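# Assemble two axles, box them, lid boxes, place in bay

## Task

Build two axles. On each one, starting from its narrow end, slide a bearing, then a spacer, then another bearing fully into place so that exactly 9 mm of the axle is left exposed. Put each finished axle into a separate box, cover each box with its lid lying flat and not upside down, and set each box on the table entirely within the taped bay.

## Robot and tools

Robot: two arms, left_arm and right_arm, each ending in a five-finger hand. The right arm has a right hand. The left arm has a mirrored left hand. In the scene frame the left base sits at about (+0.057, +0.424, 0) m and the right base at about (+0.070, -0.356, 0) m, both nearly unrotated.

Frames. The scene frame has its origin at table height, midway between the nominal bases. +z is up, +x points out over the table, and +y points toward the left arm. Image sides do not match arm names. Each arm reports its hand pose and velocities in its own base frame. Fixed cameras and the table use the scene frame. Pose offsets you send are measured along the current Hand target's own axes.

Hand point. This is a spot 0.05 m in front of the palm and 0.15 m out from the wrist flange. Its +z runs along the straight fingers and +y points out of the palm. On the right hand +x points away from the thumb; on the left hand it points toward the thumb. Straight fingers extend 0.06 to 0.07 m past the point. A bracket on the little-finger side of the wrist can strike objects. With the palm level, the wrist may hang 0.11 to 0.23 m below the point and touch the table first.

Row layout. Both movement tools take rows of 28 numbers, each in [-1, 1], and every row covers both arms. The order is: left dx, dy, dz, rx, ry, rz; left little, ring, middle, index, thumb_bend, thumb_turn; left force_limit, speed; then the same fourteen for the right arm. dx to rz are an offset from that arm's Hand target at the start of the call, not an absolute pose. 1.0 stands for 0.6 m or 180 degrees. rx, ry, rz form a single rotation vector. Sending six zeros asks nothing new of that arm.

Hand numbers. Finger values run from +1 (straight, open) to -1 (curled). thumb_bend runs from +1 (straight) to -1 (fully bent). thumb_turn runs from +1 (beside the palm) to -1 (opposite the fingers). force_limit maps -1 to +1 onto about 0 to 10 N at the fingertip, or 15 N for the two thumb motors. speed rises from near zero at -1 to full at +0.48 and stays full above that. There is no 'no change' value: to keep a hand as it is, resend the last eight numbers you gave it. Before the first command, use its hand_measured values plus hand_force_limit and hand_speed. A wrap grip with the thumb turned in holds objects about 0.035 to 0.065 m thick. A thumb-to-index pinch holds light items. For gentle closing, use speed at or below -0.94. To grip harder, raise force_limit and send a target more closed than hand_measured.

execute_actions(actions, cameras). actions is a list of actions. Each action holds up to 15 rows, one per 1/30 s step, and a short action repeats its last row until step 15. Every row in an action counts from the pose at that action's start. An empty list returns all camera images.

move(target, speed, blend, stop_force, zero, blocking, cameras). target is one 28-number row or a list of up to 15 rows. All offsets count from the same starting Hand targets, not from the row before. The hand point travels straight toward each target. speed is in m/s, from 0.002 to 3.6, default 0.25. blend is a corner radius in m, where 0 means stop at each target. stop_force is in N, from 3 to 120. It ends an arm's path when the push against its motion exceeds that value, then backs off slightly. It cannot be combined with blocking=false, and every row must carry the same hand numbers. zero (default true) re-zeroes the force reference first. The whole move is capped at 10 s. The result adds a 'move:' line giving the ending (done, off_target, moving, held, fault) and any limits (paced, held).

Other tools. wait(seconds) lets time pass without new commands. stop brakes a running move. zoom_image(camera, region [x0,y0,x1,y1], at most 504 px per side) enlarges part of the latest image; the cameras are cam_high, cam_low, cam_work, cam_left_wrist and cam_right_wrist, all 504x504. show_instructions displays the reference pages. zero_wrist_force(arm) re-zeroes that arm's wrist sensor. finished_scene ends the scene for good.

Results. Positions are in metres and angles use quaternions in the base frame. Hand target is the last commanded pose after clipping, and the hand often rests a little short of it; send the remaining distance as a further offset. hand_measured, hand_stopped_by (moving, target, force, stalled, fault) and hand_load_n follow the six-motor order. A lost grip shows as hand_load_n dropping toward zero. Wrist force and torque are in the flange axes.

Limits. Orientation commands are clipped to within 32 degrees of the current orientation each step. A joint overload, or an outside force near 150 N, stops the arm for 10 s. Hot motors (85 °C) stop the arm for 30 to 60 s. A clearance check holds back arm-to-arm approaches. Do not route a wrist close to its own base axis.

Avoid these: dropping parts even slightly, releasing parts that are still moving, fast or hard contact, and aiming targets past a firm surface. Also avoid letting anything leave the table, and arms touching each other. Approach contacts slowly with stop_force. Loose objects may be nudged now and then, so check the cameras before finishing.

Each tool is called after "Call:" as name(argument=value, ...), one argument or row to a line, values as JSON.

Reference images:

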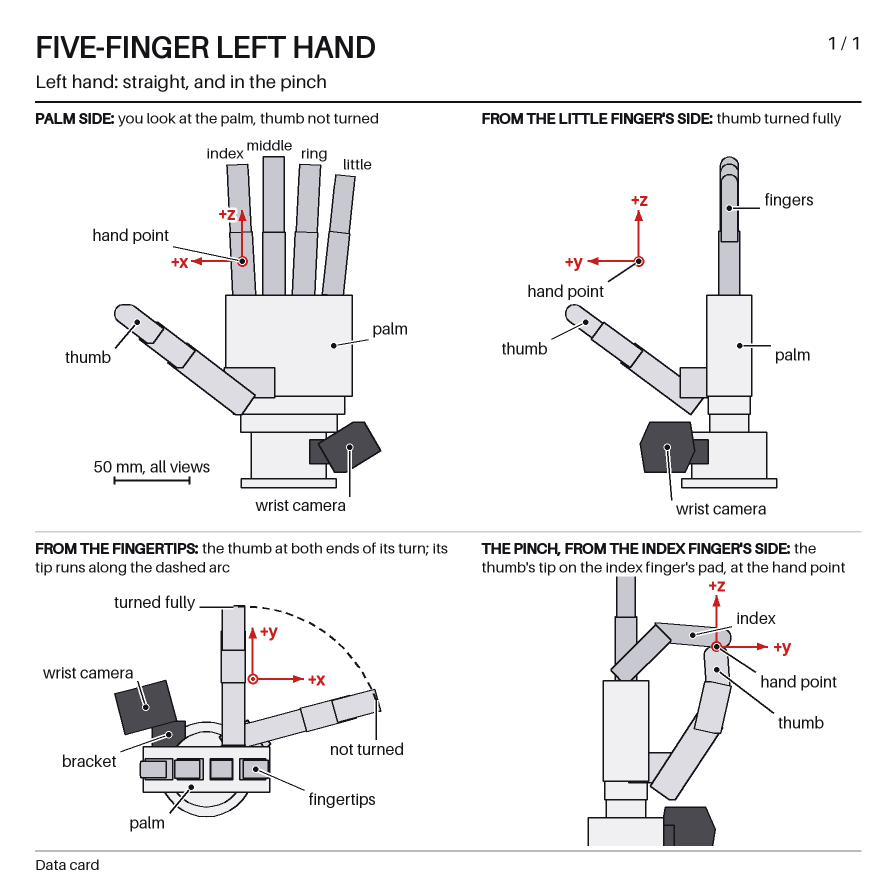

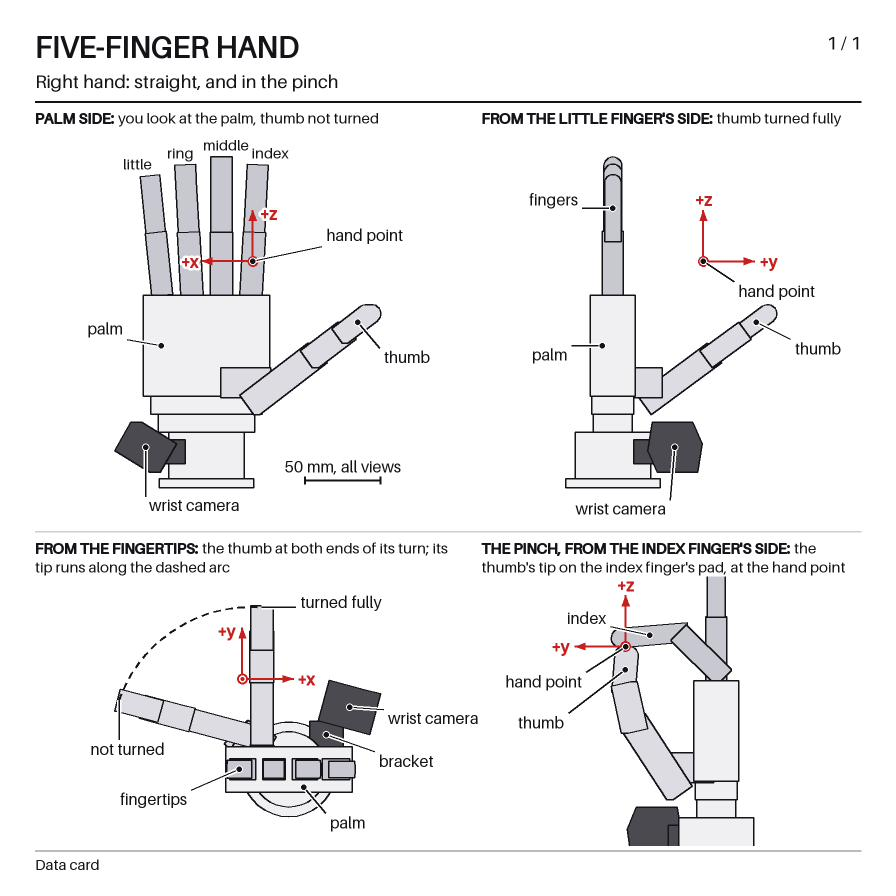

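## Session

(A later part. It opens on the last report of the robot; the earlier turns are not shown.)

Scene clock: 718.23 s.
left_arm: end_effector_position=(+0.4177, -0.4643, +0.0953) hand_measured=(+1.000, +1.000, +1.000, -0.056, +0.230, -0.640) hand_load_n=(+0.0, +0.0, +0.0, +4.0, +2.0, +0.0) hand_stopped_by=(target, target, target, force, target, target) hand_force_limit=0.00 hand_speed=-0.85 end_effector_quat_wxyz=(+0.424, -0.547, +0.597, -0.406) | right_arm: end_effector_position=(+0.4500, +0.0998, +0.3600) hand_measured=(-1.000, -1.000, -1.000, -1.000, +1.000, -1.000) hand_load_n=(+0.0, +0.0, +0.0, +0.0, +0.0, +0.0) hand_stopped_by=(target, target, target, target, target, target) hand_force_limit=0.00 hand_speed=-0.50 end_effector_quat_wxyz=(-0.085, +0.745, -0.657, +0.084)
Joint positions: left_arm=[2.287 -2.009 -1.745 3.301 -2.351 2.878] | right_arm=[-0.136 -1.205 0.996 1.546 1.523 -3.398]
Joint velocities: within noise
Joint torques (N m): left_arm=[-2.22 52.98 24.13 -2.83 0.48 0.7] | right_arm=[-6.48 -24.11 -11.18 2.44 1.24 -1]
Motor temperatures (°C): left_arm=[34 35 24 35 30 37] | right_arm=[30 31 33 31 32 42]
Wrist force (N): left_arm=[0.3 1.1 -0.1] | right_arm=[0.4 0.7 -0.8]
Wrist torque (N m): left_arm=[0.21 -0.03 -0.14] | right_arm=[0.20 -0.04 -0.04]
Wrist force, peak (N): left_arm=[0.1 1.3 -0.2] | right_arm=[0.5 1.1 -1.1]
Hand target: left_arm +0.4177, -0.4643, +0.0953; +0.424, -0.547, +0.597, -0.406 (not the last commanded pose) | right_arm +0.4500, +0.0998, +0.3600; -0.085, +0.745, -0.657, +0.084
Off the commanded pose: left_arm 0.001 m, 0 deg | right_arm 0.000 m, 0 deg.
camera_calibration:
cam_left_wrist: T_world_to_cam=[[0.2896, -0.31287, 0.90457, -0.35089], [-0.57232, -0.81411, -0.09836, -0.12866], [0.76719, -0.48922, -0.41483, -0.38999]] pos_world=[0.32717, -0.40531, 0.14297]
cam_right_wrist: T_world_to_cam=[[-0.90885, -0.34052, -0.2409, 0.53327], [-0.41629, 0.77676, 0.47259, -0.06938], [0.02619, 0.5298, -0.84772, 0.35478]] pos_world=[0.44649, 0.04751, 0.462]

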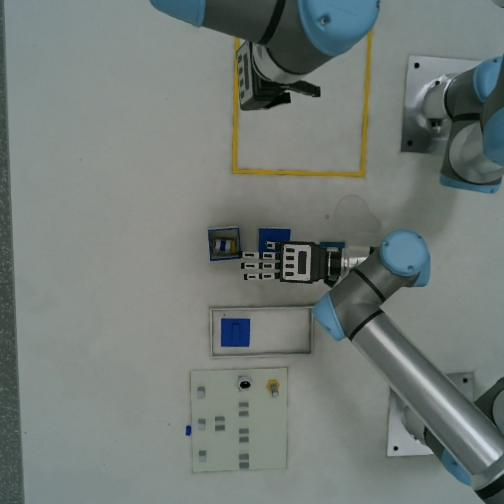

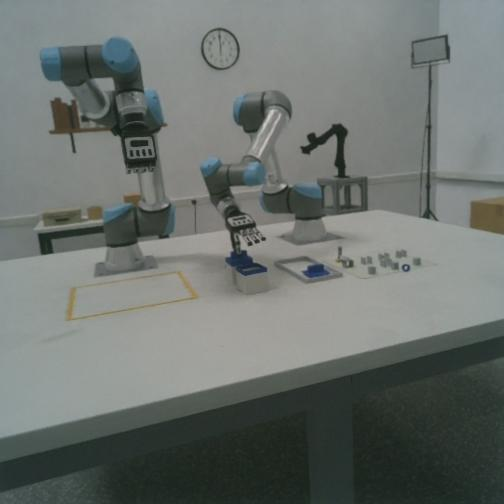

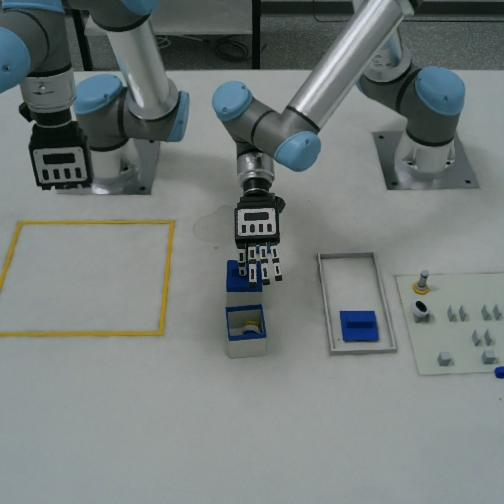

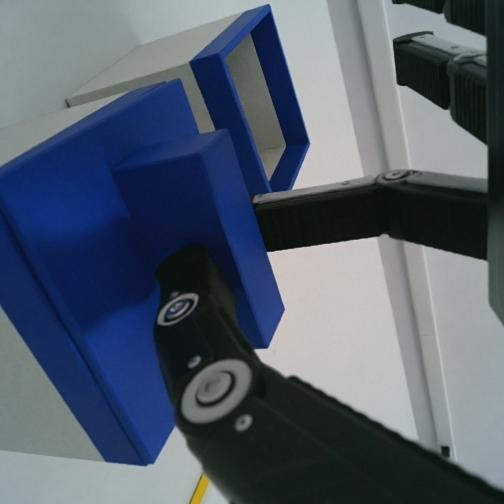

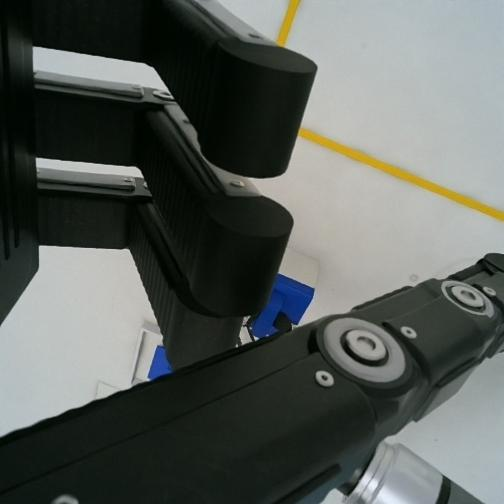

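Call:
move(
  target=[
    [0,0,0,0,0,0,1,1,1,0.4,0.23,-0.64,0.3,-0.5,0,0,0,0,0,0,-1,-1,-1,-1,1,-1,0,-0.5],
    [0.0002,0.0015,-0.0048,0,0,0,1,1,1,0.4,0.23,-0.64,0.3,-0.5,0,0,0,0,0,0,-1,-1,-1,-1,1,-1,0,-0.5],
    [-0.0070,-0.1091,-0.0411,0,0,0,1,1,1,0.4,0.23,-0.64,0.3,-0.5,0,0,0,0,0,0,-1,-1,-1,-1,1,-1,0,-0.5],
    [-0.3781,-0.1032,0.0951,-0.0276,0.0052,0.0017,1,1,1,0.4,0.23,-0.64,0.3,-0.5,0,0,0,0,0,0,-1,-1,-1,-1,1,-1,0,-0.5],
    [-0.3729,-0.02365,0.1212,-0.0276,0.0052,0.0017,1,1,1,0.4,0.23,-0.64,0.3,-0.5,0,0,0,0,0,0,-1,-1,-1,-1,1,-1,0,-0.5],
  ],
  speed=[0.2,0.1,0.15,0.3,0.25],
  blend=[0,0.001,0.03,0.03,0],
  cameras=["all"],
)

Scene clock: 721.70 s.
left_arm: end_effector_position=(+0.5006, -0.2438, +0.1002) hand_measured=(+1.000, +1.000, +1.000, +0.400, +0.230, -0.640) hand_load_n=(-0.5, -0.5, +0.0, +0.0, +0.0, +0.0) hand_stopped_by=(target, target, target, target, target, target) hand_force_limit=0.30 hand_speed=-0.50 end_effector_quat_wxyz=(+0.396, -0.560, +0.619, -0.383) | right_arm: end_effector_position=(+0.4500, +0.0998, +0.3600) hand_measured=(-1.000, -1.000, -1.000, -1.000, +1.000, -1.000) hand_load_n=(+0.0, +0.0, +0.0, +0.0, +0.0, +0.0) hand_stopped_by=(target, target, target, target, target, target) hand_force_limit=0.00 hand_speed=-0.50 end_effector_quat_wxyz=(-0.085, +0.745, -0.657, +0.084)
Joint positions: left_arm=[2.9 -1.722 -2.064 3.374 -1.763 3.126] | right_arm=[-0.136 -1.205 0.996 1.546 1.523 -3.398]
Joint torques (N m): left_arm=[6.65 27.89 12.24 1.9 1.5 -0.23] | right_arm=[-5.81 -24.12 -10.89 2.52 1.28 -1.01]
Wrist force (N): left_arm=[0.2 0.3 0.0] | right_arm=[0.3 0.6 -1.0]
Wrist torque (N m): left_arm=[0.14 -0.01 -0.04] | right_arm=[0.19 -0.02 -0.05]
Wrist force, peak (N): left_arm=[0.1 2.8 0.7] | right_arm=[0.7 0.9 -1.0]
Hand target: left_arm +0.5006, -0.2437, +0.1001; +0.396, -0.560, +0.619, -0.383 | right_arm +0.4500, +0.0998, +0.3600; -0.085, +0.745, -0.657, +0.084
Off the commanded pose: left_arm 0.000 m, 0 deg | right_arm 0.000 m, 0 deg.
move: done; blend cut to 0.0252 m at target 4
cam_left_wrist: T_world_to_cam=[[0.36396, -0.31995, 0.87474, -0.34634], [-0.58836, -0.80703, -0.05037, 0.10373], [0.72205, -0.49633, -0.48197, -0.31606]] pos_world=[0.4153, -0.18396, 0.15585]
cam_right_wrist: T_world_to_cam=[[-0.90885, -0.34052, -0.2409, 0.53327], [-0.41629, 0.77676, 0.47259, -0.06938], [0.02619, 0.5298, -0.84772, 0.35478]] pos_world=[0.44649, 0.04751, 0.462]

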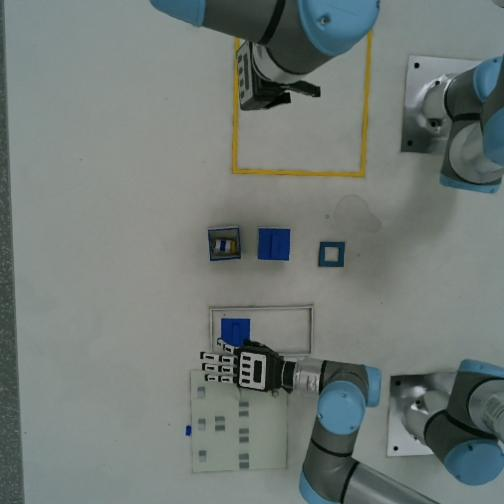

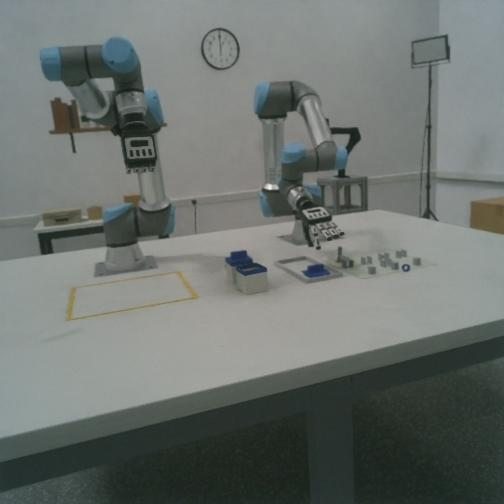

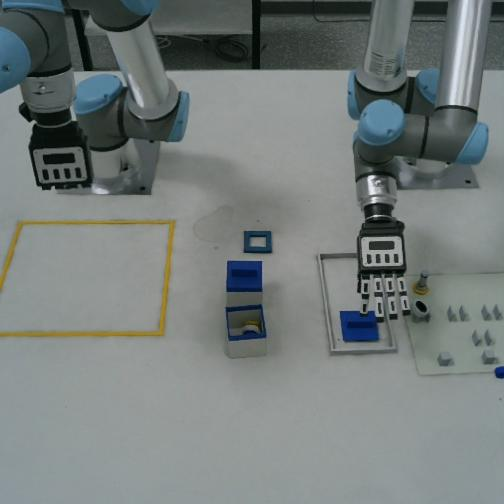

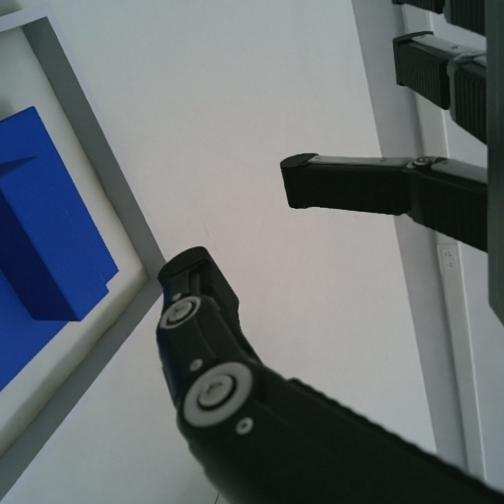

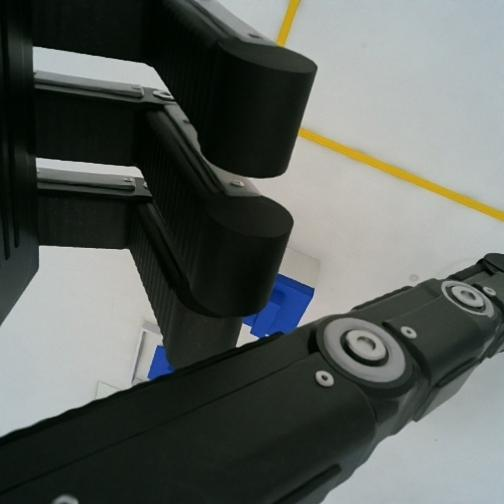

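Call:
zoom_image(
  camera="cam_left_wrist",
  region=[0, 60, 180, 420],
)

Call:
zoom_image(
  camera="cam_high",
  region=[205, 215, 305, 365],
)

Call:
zoom_image(
  camera="cam_work",
  region=[310, 240, 410, 370],
)

Scaled by 1.400 from the camera's image (finer frame: 720x720).

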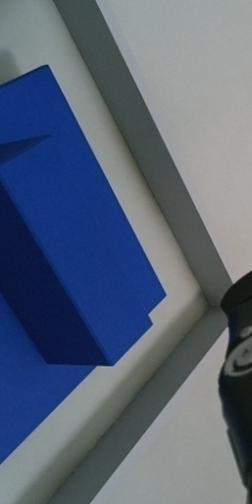

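Scaled by 3.360 from the camera's image (finer frame: 720x720).

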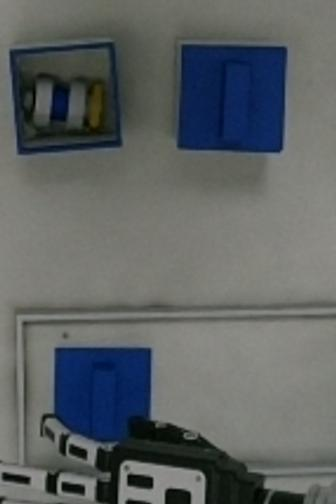

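Scaled by 3.877 from the camera's image (finer frame: 720x720).

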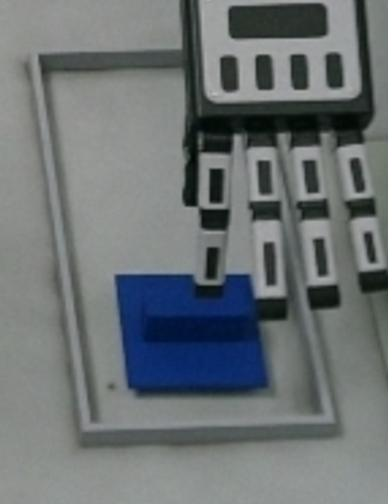

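Call:
zoom_image(
  camera="cam_left_wrist",
  region=[50, 250, 140, 340],
)

Call:
zoom_image(
  camera="cam_left_wrist",
  region=[0, 90, 90, 180],
)

Scaled by 5.600 from the camera's image (finer frame: 720x720).

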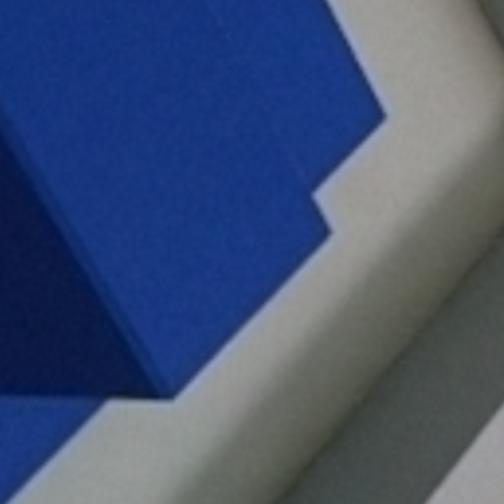

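Scaled by 5.600 from the camera's image (finer frame: 720x720).

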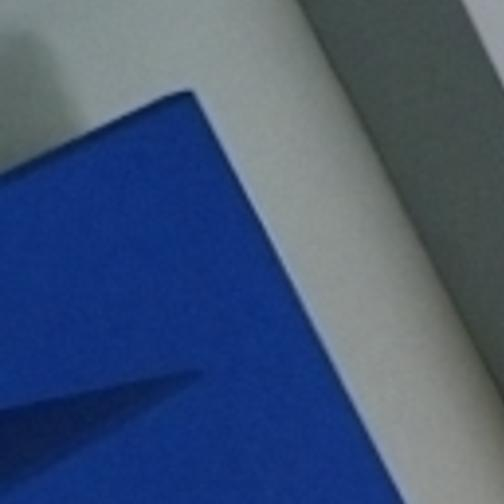

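Call:
zoom_image(
  camera="cam_high",
  region=[202, 220, 248, 266],
)

Call:
zoom_image(
  camera="cam_high",
  region=[252, 220, 298, 266],
)

Call:
zoom_image(
  camera="cam_high",
  region=[212, 308, 258, 354],
)

Scaled by 10.957 from the camera's image (finer frame: 720x720).

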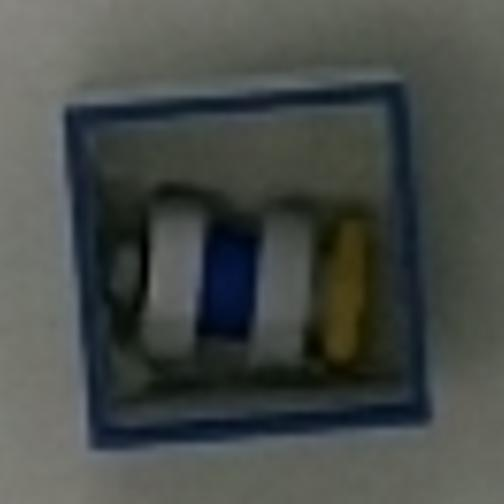

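Scaled by 10.957 from the camera's image (finer frame: 720x720).

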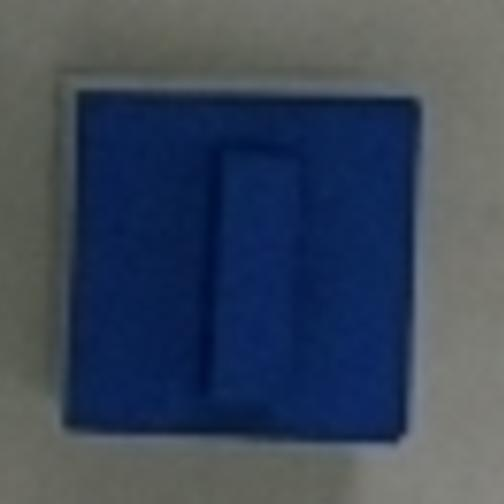

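Scaled by 10.957 from the camera's image (finer frame: 720x720).

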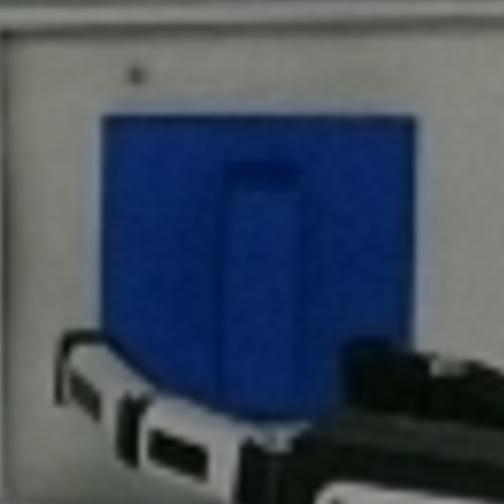

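Call:
move(
  target=[
    [0.0067,0.1002,0.0430,0,0,0,1,1,1,0.4,0.23,-0.64,0.3,-0.5,0,0,0,0,0,0,-1,-1,-1,-1,1,-1,0,-0.5],
    [0.0063,0.0976,0.0491,0,0,0,1,1,1,0.4,0.23,-0.64,0.3,-0.5,0,0,0,0,0,0,-1,-1,-1,-1,1,-1,0,-0.5],
    [0.0063,0.0976,0.0491,0,0,0,1,1,1,-0.25,0.23,-0.64,0.0,-0.85,0,0,0,0,0,0,-1,-1,-1,-1,1,-1,0,-0.5],
    [-0.0030,-0.0408,-0.0103,0,0,0,1,1,1,-0.25,0.23,-0.64,0.0,-0.85,0,0,0,0,0,0,-1,-1,-1,-1,1,-1,0,-0.5],
    [0.3638,-0.0710,0.0461,0.0255,-0.0364,-0.0134,1,1,1,-0.25,0.23,-0.64,0.0,-0.85,0,0,0,0,0,0,-1,-1,-1,-1,1,-1,0,-0.5],
    [0.3650,-0.0534,0.0537,0.0255,-0.0364,-0.0134,1,1,1,-0.25,0.23,-0.64,0.0,-0.85,0,0,0,0,0,0,-1,-1,-1,-1,1,-1,0,-0.5],
  ],
  speed=[0.15,0.05,0.05,0.15,0.25,0.1],
  blend=[0.002,0,0,0.03,0.005,0],
  cameras=["all"],
)

Scene clock: 728.77 s.
left_arm: end_effector_position=(+0.5298, -0.4654, +0.1032) hand_measured=(+1.000, +1.000, +1.000, -0.056, +0.230, -0.640) hand_load_n=(+0.0, +0.0, +0.0, +4.0, +2.5, -0.5) hand_stopped_by=(target, target, target, force, target, target) hand_force_limit=0.00 hand_speed=-0.85 end_effector_quat_wxyz=(-0.445, +0.577, -0.568, +0.383) | right_arm: end_effector_position=(+0.4500, +0.0998, +0.3600) hand_measured=(-1.000, -1.000, -1.000, -1.000, +1.000, -1.000) hand_load_n=(+0.0, +0.0, +0.0, +0.0, -0.5, +0.0) hand_stopped_by=(target, target, target, target, target, target) hand_force_limit=0.00 hand_speed=-0.50 end_effector_quat_wxyz=(-0.085, +0.745, -0.657, +0.084)
Joint positions: left_arm=[2.41 -2.154 -1.485 3.194 -2.334 2.889] | right_arm=[-0.136 -1.205 0.996 1.546 1.523 -3.398]
Joint torques (N m): left_arm=[-5.56 60.18 25.01 -2.82 -1.52 1.91] | right_arm=[-6.88 -24.17 -11.2 2.43 1.12 -0.7]
Wrist force (N): left_arm=[0.2 0.7 -0.2] | right_arm=[0.5 0.7 -0.7]
Wrist torque (N m): left_arm=[0.16 -0.04 -0.24] | right_arm=[0.20 -0.06 -0.04]
Wrist force, peak (N): left_arm=[2.6 0.3 -0.4] | right_arm=[0.4 1.0 -1.1]
Hand target: left_arm +0.5297, -0.4655, +0.1033; -0.445, +0.577, -0.568, +0.383 | right_arm +0.4500, +0.0998, +0.3600; -0.085, +0.745, -0.657, +0.084
Off the commanded pose: left_arm 0.000 m, 0 deg | right_arm 0.000 m, 0 deg.
move: done
cam_left_wrist: T_world_to_cam=[[0.32087, -0.28102, 0.90447, -0.39257], [-0.48403, -0.8695, -0.09844, -0.13721], [0.8141, -0.40621, -0.41502, -0.45948]] pos_world=[0.43361, -0.41628, 0.15087]
cam_right_wrist: T_world_to_cam=[[-0.90885, -0.34052, -0.2409, 0.53327], [-0.41629, 0.77676, 0.47259, -0.06938], [0.02619, 0.5298, -0.84772, 0.35478]] pos_world=[0.44649, 0.04751, 0.462]

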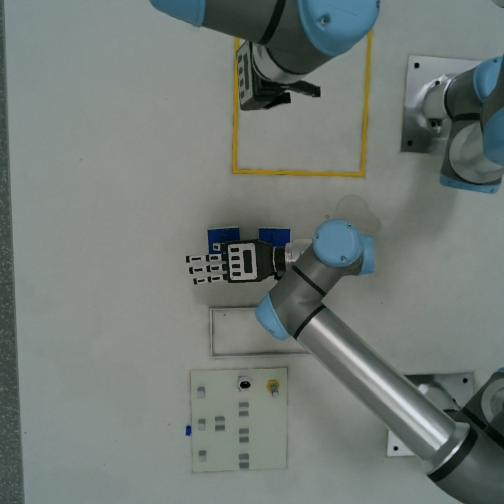

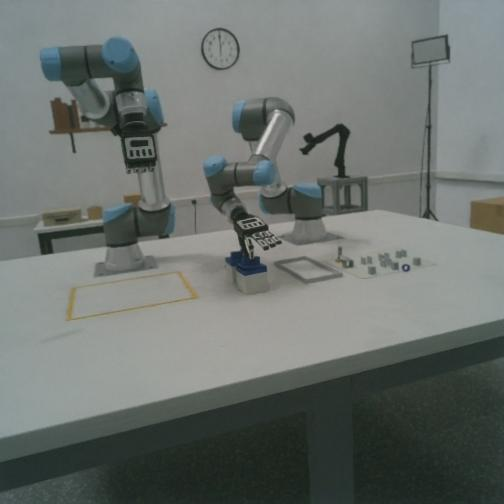

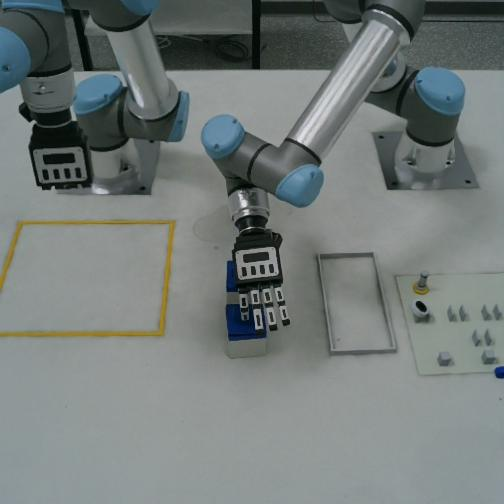

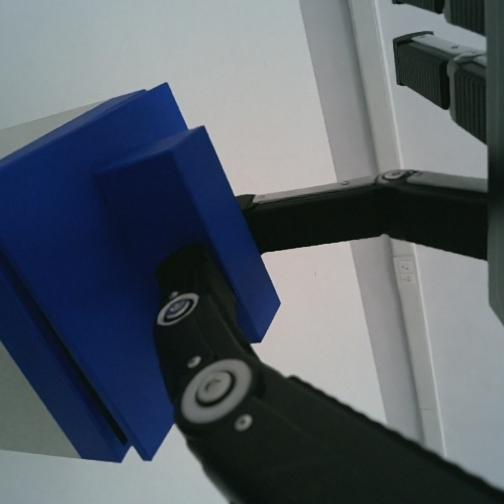

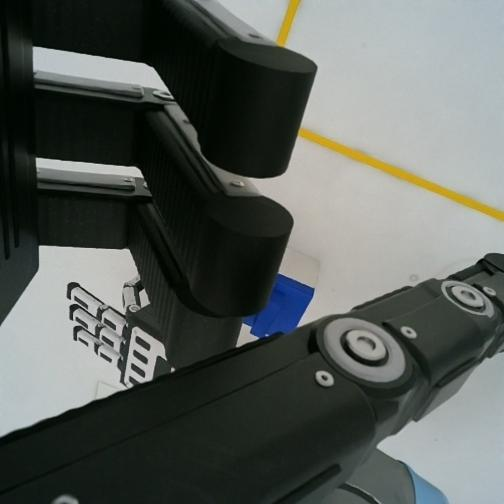

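Call:
zoom_image(
  camera="cam_high",
  region=[202, 220, 248, 266],
)

Call:
zoom_image(
  camera="cam_low",
  region=[218, 240, 278, 300],
)

Call:
zoom_image(
  camera="cam_work",
  region=[210, 280, 290, 360],
)

Call:
zoom_image(
  camera="cam_left_wrist",
  region=[0, 60, 300, 480],
)

Scaled by 10.957 from the camera's image (finer frame: 720x720).

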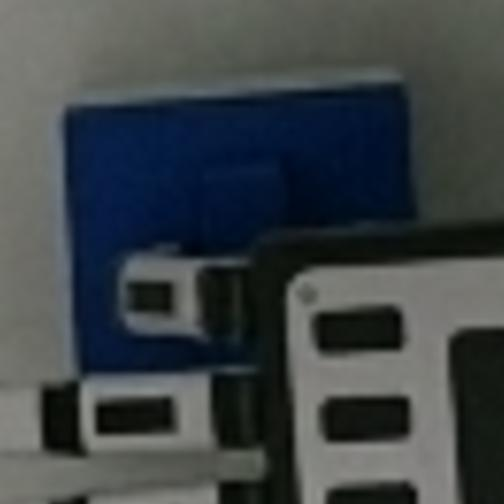

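Scaled by 8.400 from the camera's image (finer frame: 720x720).

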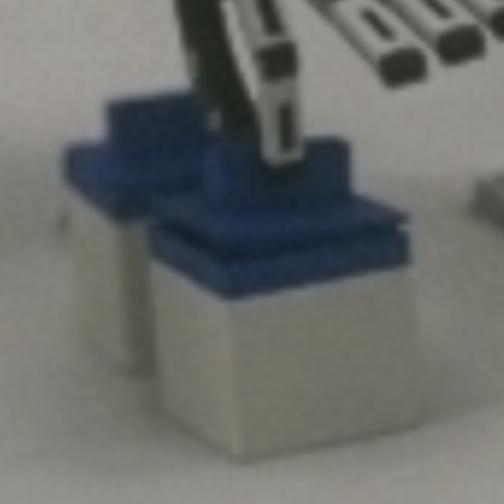

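Scaled by 6.300 from the camera's image (finer frame: 720x720).

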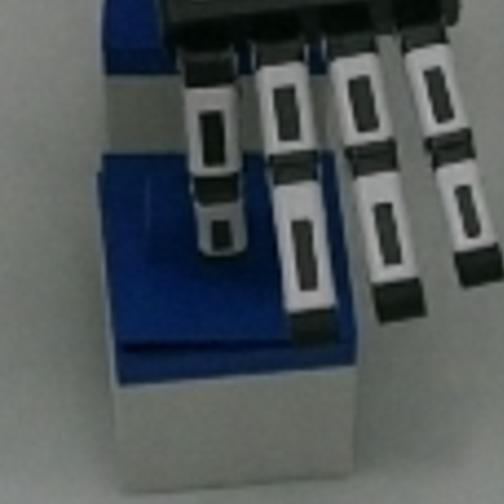

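Scaled by 1.200 from the camera's image (finer frame: 720x720).

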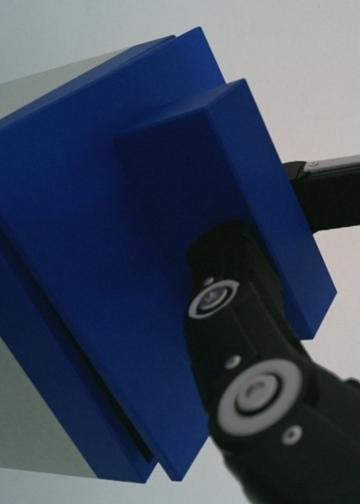

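Call:
move(
  target=[
    [0.0003,0.0044,0.0014,-0.0003,-0.0042,-0.0014,1,1,1,-0.25,0.23,-0.64,0.0,-0.85,0,0,0,0,0,0,-1,-1,-1,-1,1,-1,0,-0.5],
    [0.0009,0.0136,0.0045,-0.0003,-0.0042,-0.0014,1,1,1,-0.25,0.23,-0.64,0.0,-0.85,0,0,0,0,0,0,-1,-1,-1,-1,1,-1,0,-0.5],
  ],
  speed=[0.02,0.012],
  stop_force=4,
  cameras=["all"],
)

Call:
zoom_image(
  camera="cam_high",
  region=[202, 220, 248, 266],
)

Call:
zoom_image(
  camera="cam_low",
  region=[218, 240, 278, 300],
)

Call:
zoom_image(
  camera="cam_left_wrist",
  region=[0, 60, 300, 480],
)

Scene clock: 733.07 s.
left_arm: end_effector_position=(+0.5297, -0.4655, +0.0955) hand_measured=(+1.000, +1.000, +1.000, -0.056, +0.230, -0.640) hand_load_n=(+0.0, +0.0, +0.0, +4.0, +2.5, +0.0) hand_stopped_by=(target, target, target, force, target, target) hand_force_limit=0.00 hand_speed=-0.85 end_effector_quat_wxyz=(-0.447, +0.581, -0.564, +0.380) | right_arm: end_effector_position=(+0.4500, +0.0998, +0.3600) hand_measured=(-1.000, -1.000, -1.000, -1.000, +1.000, -1.000) hand_load_n=(+0.0, +0.0, +0.0, +0.0, +0.0, +0.0) hand_stopped_by=(target, target, target, target, target, target) hand_force_limit=0.00 hand_speed=-0.50 end_effector_quat_wxyz=(-0.085, +0.745, -0.657, +0.084)
Joint positions: left_arm=[2.406 -2.17 -1.481 3.198 -2.351 2.878] | right_arm=[-0.136 -1.205 0.996 1.546 1.523 -3.398]
Joint torques (N m): left_arm=[-6.26 61.31 25.7 -2.76 0.05 0.02] | right_arm=[-5.4 -22.84 -11.4 2.46 1.07 -0.88]
Wrist force (N): left_arm=[0.0 0.9 -0.1] | right_arm=[0.3 0.8 -1.1]
Wrist torque (N m): left_arm=[0.19 0.00 -0.09] | right_arm=[0.23 -0.02 -0.04]
Wrist force, peak (N): left_arm=[0.2 -3.7 -1.0] | right_arm=[0.5 0.8 -1.3]
Hand target: left_arm +0.5297, -0.4655, +0.0955; -0.447, +0.581, -0.564, +0.380 (not the last commanded pose) | right_arm +0.4500, +0.0998, +0.3600; -0.085, +0.745, -0.657, +0.084
Off the commanded pose: left_arm 0.001 m, 0 deg | right_arm 0.000 m, 0 deg.
move: contact (left_arm); path passed 1 of 2 targets
cam_left_wrist: T_world_to_cam=[[0.32466, -0.27647, 0.90452, -0.38559], [-0.47187, -0.87616, -0.09843, -0.14756], [0.81972, -0.39486, -0.41491, -0.4603]] pos_world=[0.43287, -0.41764, 0.14327]
cam_right_wrist: T_world_to_cam=[[-0.90885, -0.34052, -0.2409, 0.53327], [-0.41629, 0.77676, 0.47259, -0.06938], [0.02619, 0.5298, -0.84772, 0.35478]] pos_world=[0.44649, 0.04751, 0.462]

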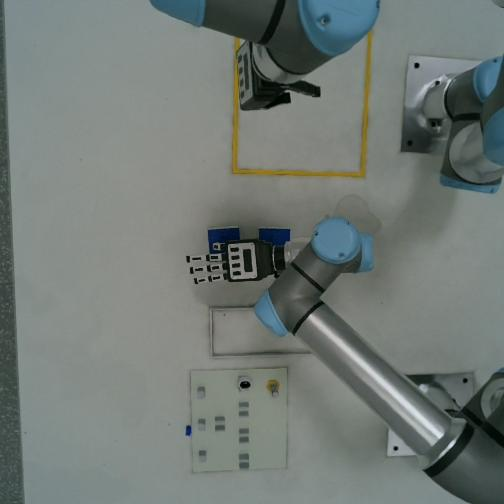

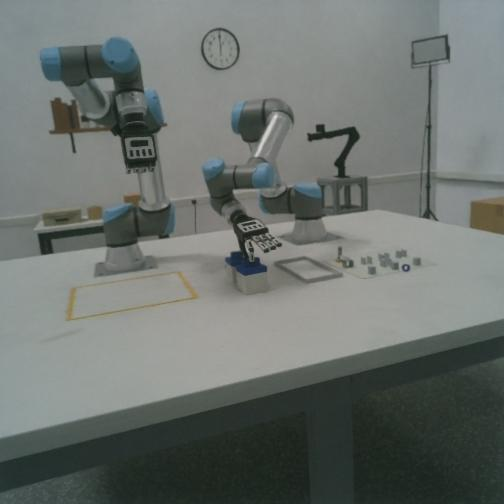

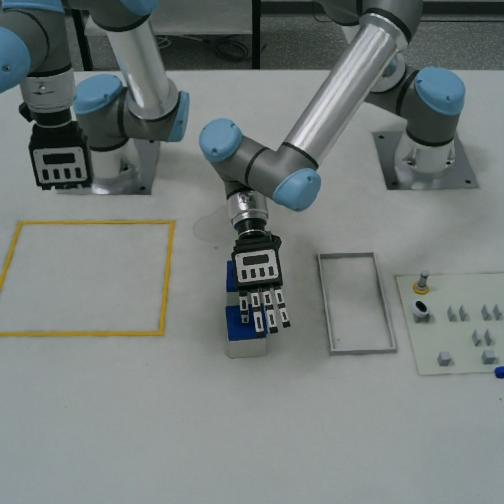

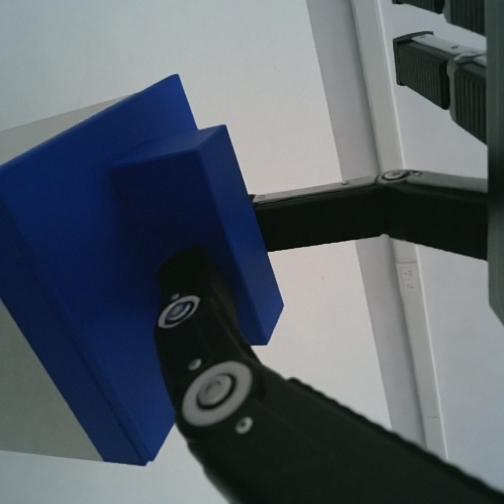

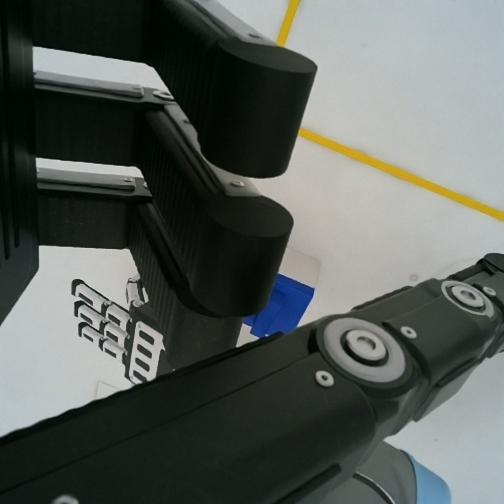

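Scaled by 10.957 from the camera's image (finer frame: 720x720).

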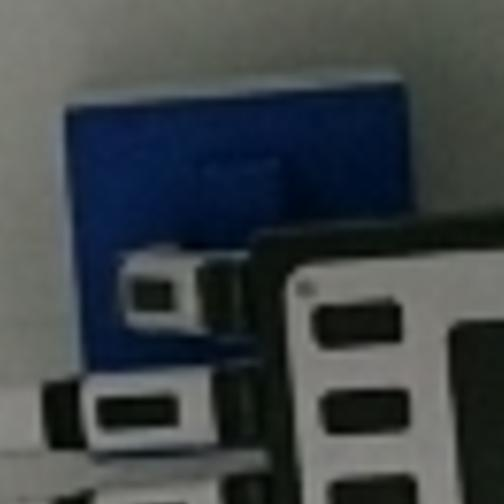

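Scaled by 8.400 from the camera's image (finer frame: 720x720).

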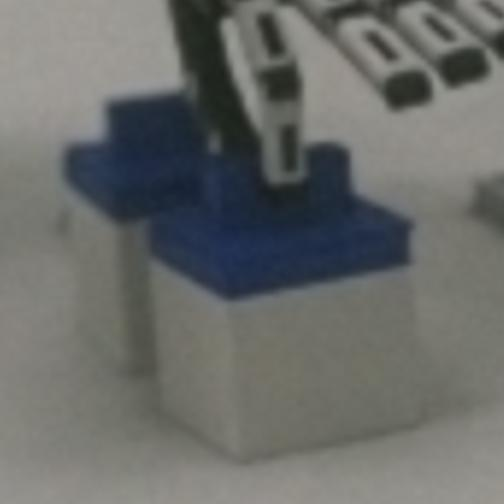

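Scaled by 1.200 from the camera's image (finer frame: 720x720).

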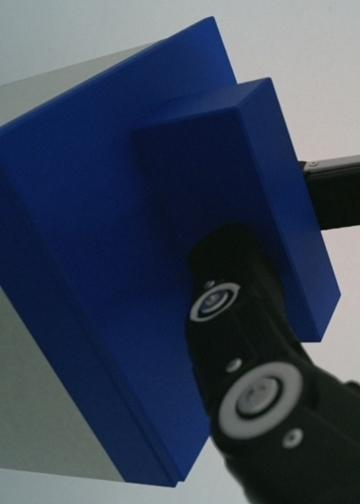

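Call:
zoom_image(
  camera="cam_left_wrist",
  region=[60, 380, 160, 480],
)

Call:
zoom_image(
  camera="cam_work",
  region=[215, 290, 285, 360],
)

Scaled by 5.040 from the camera's image (finer frame: 720x720).

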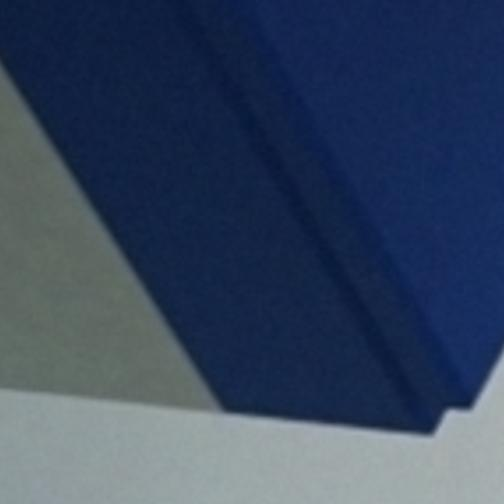

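Scaled by 7.200 from the camera's image (finer frame: 720x720).

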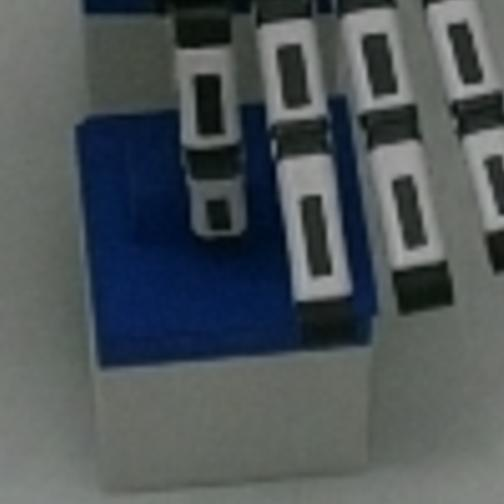

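Call:
move(
  target=[
    [0,0,0,0,0,0,1,1,1,0.4,0.23,-0.64,0.3,-0.5,0,0,0,0,0,0,1,1,1,1,1,1,0.3,0.2],
    [0.0001,0.0016,-0.0048,0,0,0,1,1,1,0.4,0.23,-0.64,0.3,-0.5,0,0,0,0,0,0,1,1,1,1,1,1,0.3,0.2],
    [-0.0072,-0.1090,-0.0411,0,0,0,1,1,1,0.4,0.23,-0.64,0.3,-0.5,0,0,0,0,0,0,1,1,1,1,1,1,0.3,0.2],
    [-0.5542,-0.1832,-0.2107,0,0,0,1,1,1,0.4,0.23,-0.64,0.3,-0.5,-0.2082,-0.2208,0.154,-0.0763,-0.0006,0.0315,1,1,1,1,1,1,0.3,0.2],
  ],
  speed=[0.2,0.1,0.15,0.3],
  blend=[0,0.001,0.03,0],
  cameras=["all"],
)

Call:
zoom_image(
  camera="cam_high",
  region=[200, 215, 300, 275],
)

Call:
zoom_image(
  camera="cam_low",
  region=[218, 240, 278, 300],
)

Scene clock: 738.87 s.
left_arm: end_effector_position=(+0.4194, -0.1502, +0.2599) hand_measured=(+1.000, +1.000, +1.000, +0.400, +0.230, -0.640) hand_load_n=(+0.0, +0.0, +0.0, +0.0, +0.0, +0.0) hand_stopped_by=(target, target, target, target, target, target) hand_force_limit=0.30 hand_speed=-0.50 end_effector_quat_wxyz=(-0.447, +0.581, -0.564, +0.380) | right_arm: end_effector_position=(+0.5824, +0.2411, +0.2990) hand_measured=(+1.000, +1.000, +1.000, +1.000, +1.000, +1.000) hand_load_n=(+0.0, +0.0, +0.0, +0.0, +0.0, +0.0) hand_stopped_by=(target, target, target, target, target, target) hand_force_limit=0.30 hand_speed=0.20 end_effector_quat_wxyz=(-0.096, +0.695, -0.712, +0.031)
Joint positions: left_arm=[3.085 -1.217 -2.103 3 -1.717 3.16] | right_arm=[0.088 -0.54 0.035 1.886 1.497 -3.024]
Joint torques (N m): left_arm=[8 18.78 25.22 1.65 1.4 -0.88] | right_arm=[-6.34 -39.32 -15.47 0.37 1.76 -0.14]
Wrist force (N): left_arm=[-0.2 0.8 0.1] | right_arm=[0.7 0.6 -0.7]
Wrist torque (N m): left_arm=[0.17 0.06 -0.08] | right_arm=[0.15 -0.13 0.06]
Wrist force, peak (N): left_arm=[-2.1 0.3 -0.6] | right_arm=[1.5 1.5 -1.4]
Hand target: left_arm +0.4194, -0.1502, +0.2600; -0.447, +0.581, -0.564, +0.380 | right_arm +0.5841, +0.2416, +0.2999; +0.000, +0.716, -0.698, +0.000
Off the commanded pose: left_arm 0.000 m, 0 deg | right_arm 0.002 m, 12 deg.
elbow stopped short (right arm): the move would have taken joint 3 (elbow) straighter than the controller allows.
move: off_target (right_arm)
cam_left_wrist: T_world_to_cam=[[0.32481, -0.27641, 0.90449, -0.41134], [-0.47177, -0.87622, -0.09836, 0.09277], [0.81972, -0.39476, -0.415, -0.17713]] pos_world=[0.32257, -0.10234, 0.30767]
cam_right_wrist: T_world_to_cam=[[-0.95952, -0.18948, -0.20838, 0.67046], [-0.27696, 0.7692, 0.57587, -0.20541], [0.05116, 0.61027, -0.79054, 0.1737]] pos_world=[0.57754, 0.17903, 0.39532]

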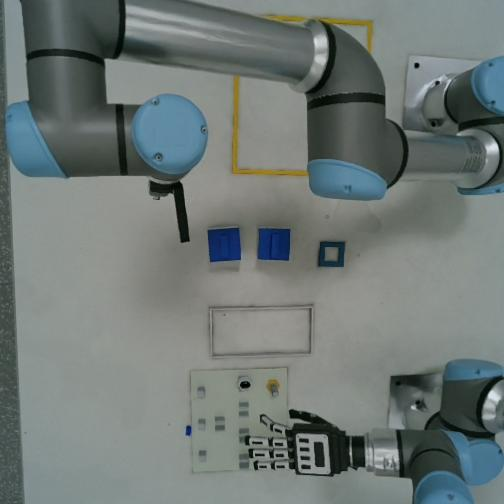

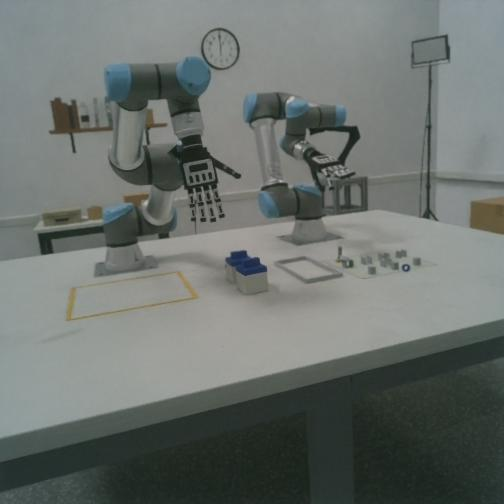

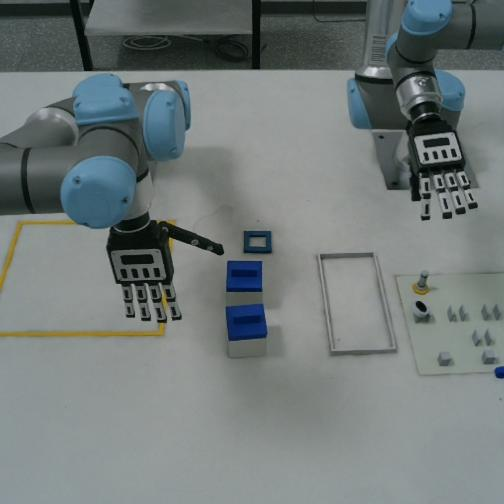

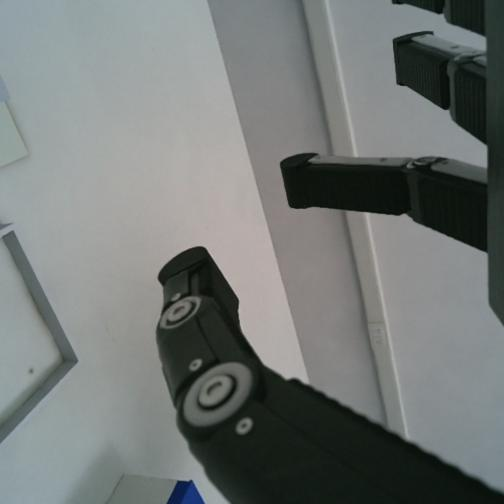

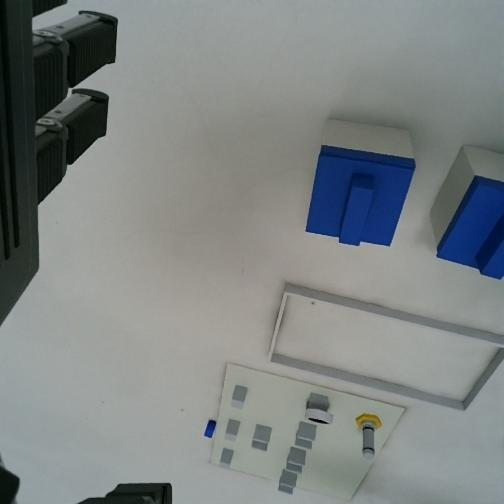

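Scaled by 5.040 from the camera's image (finer frame: 720x720).

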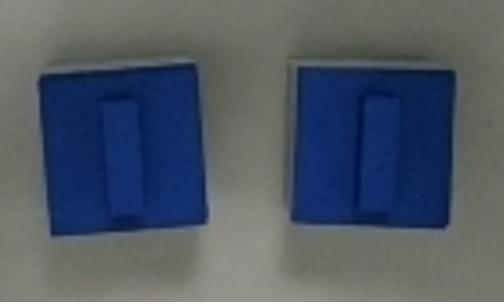

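Scaled by 8.400 from the camera's image (finer frame: 720x720).

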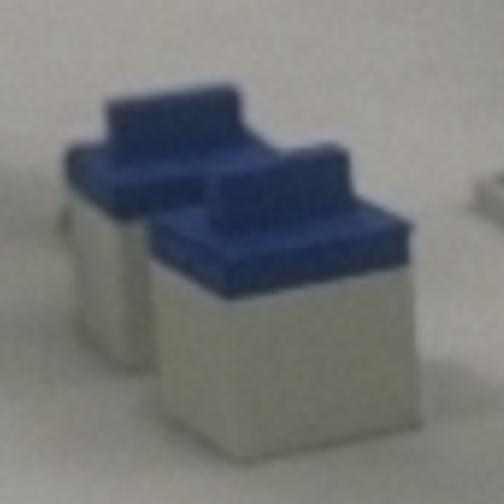

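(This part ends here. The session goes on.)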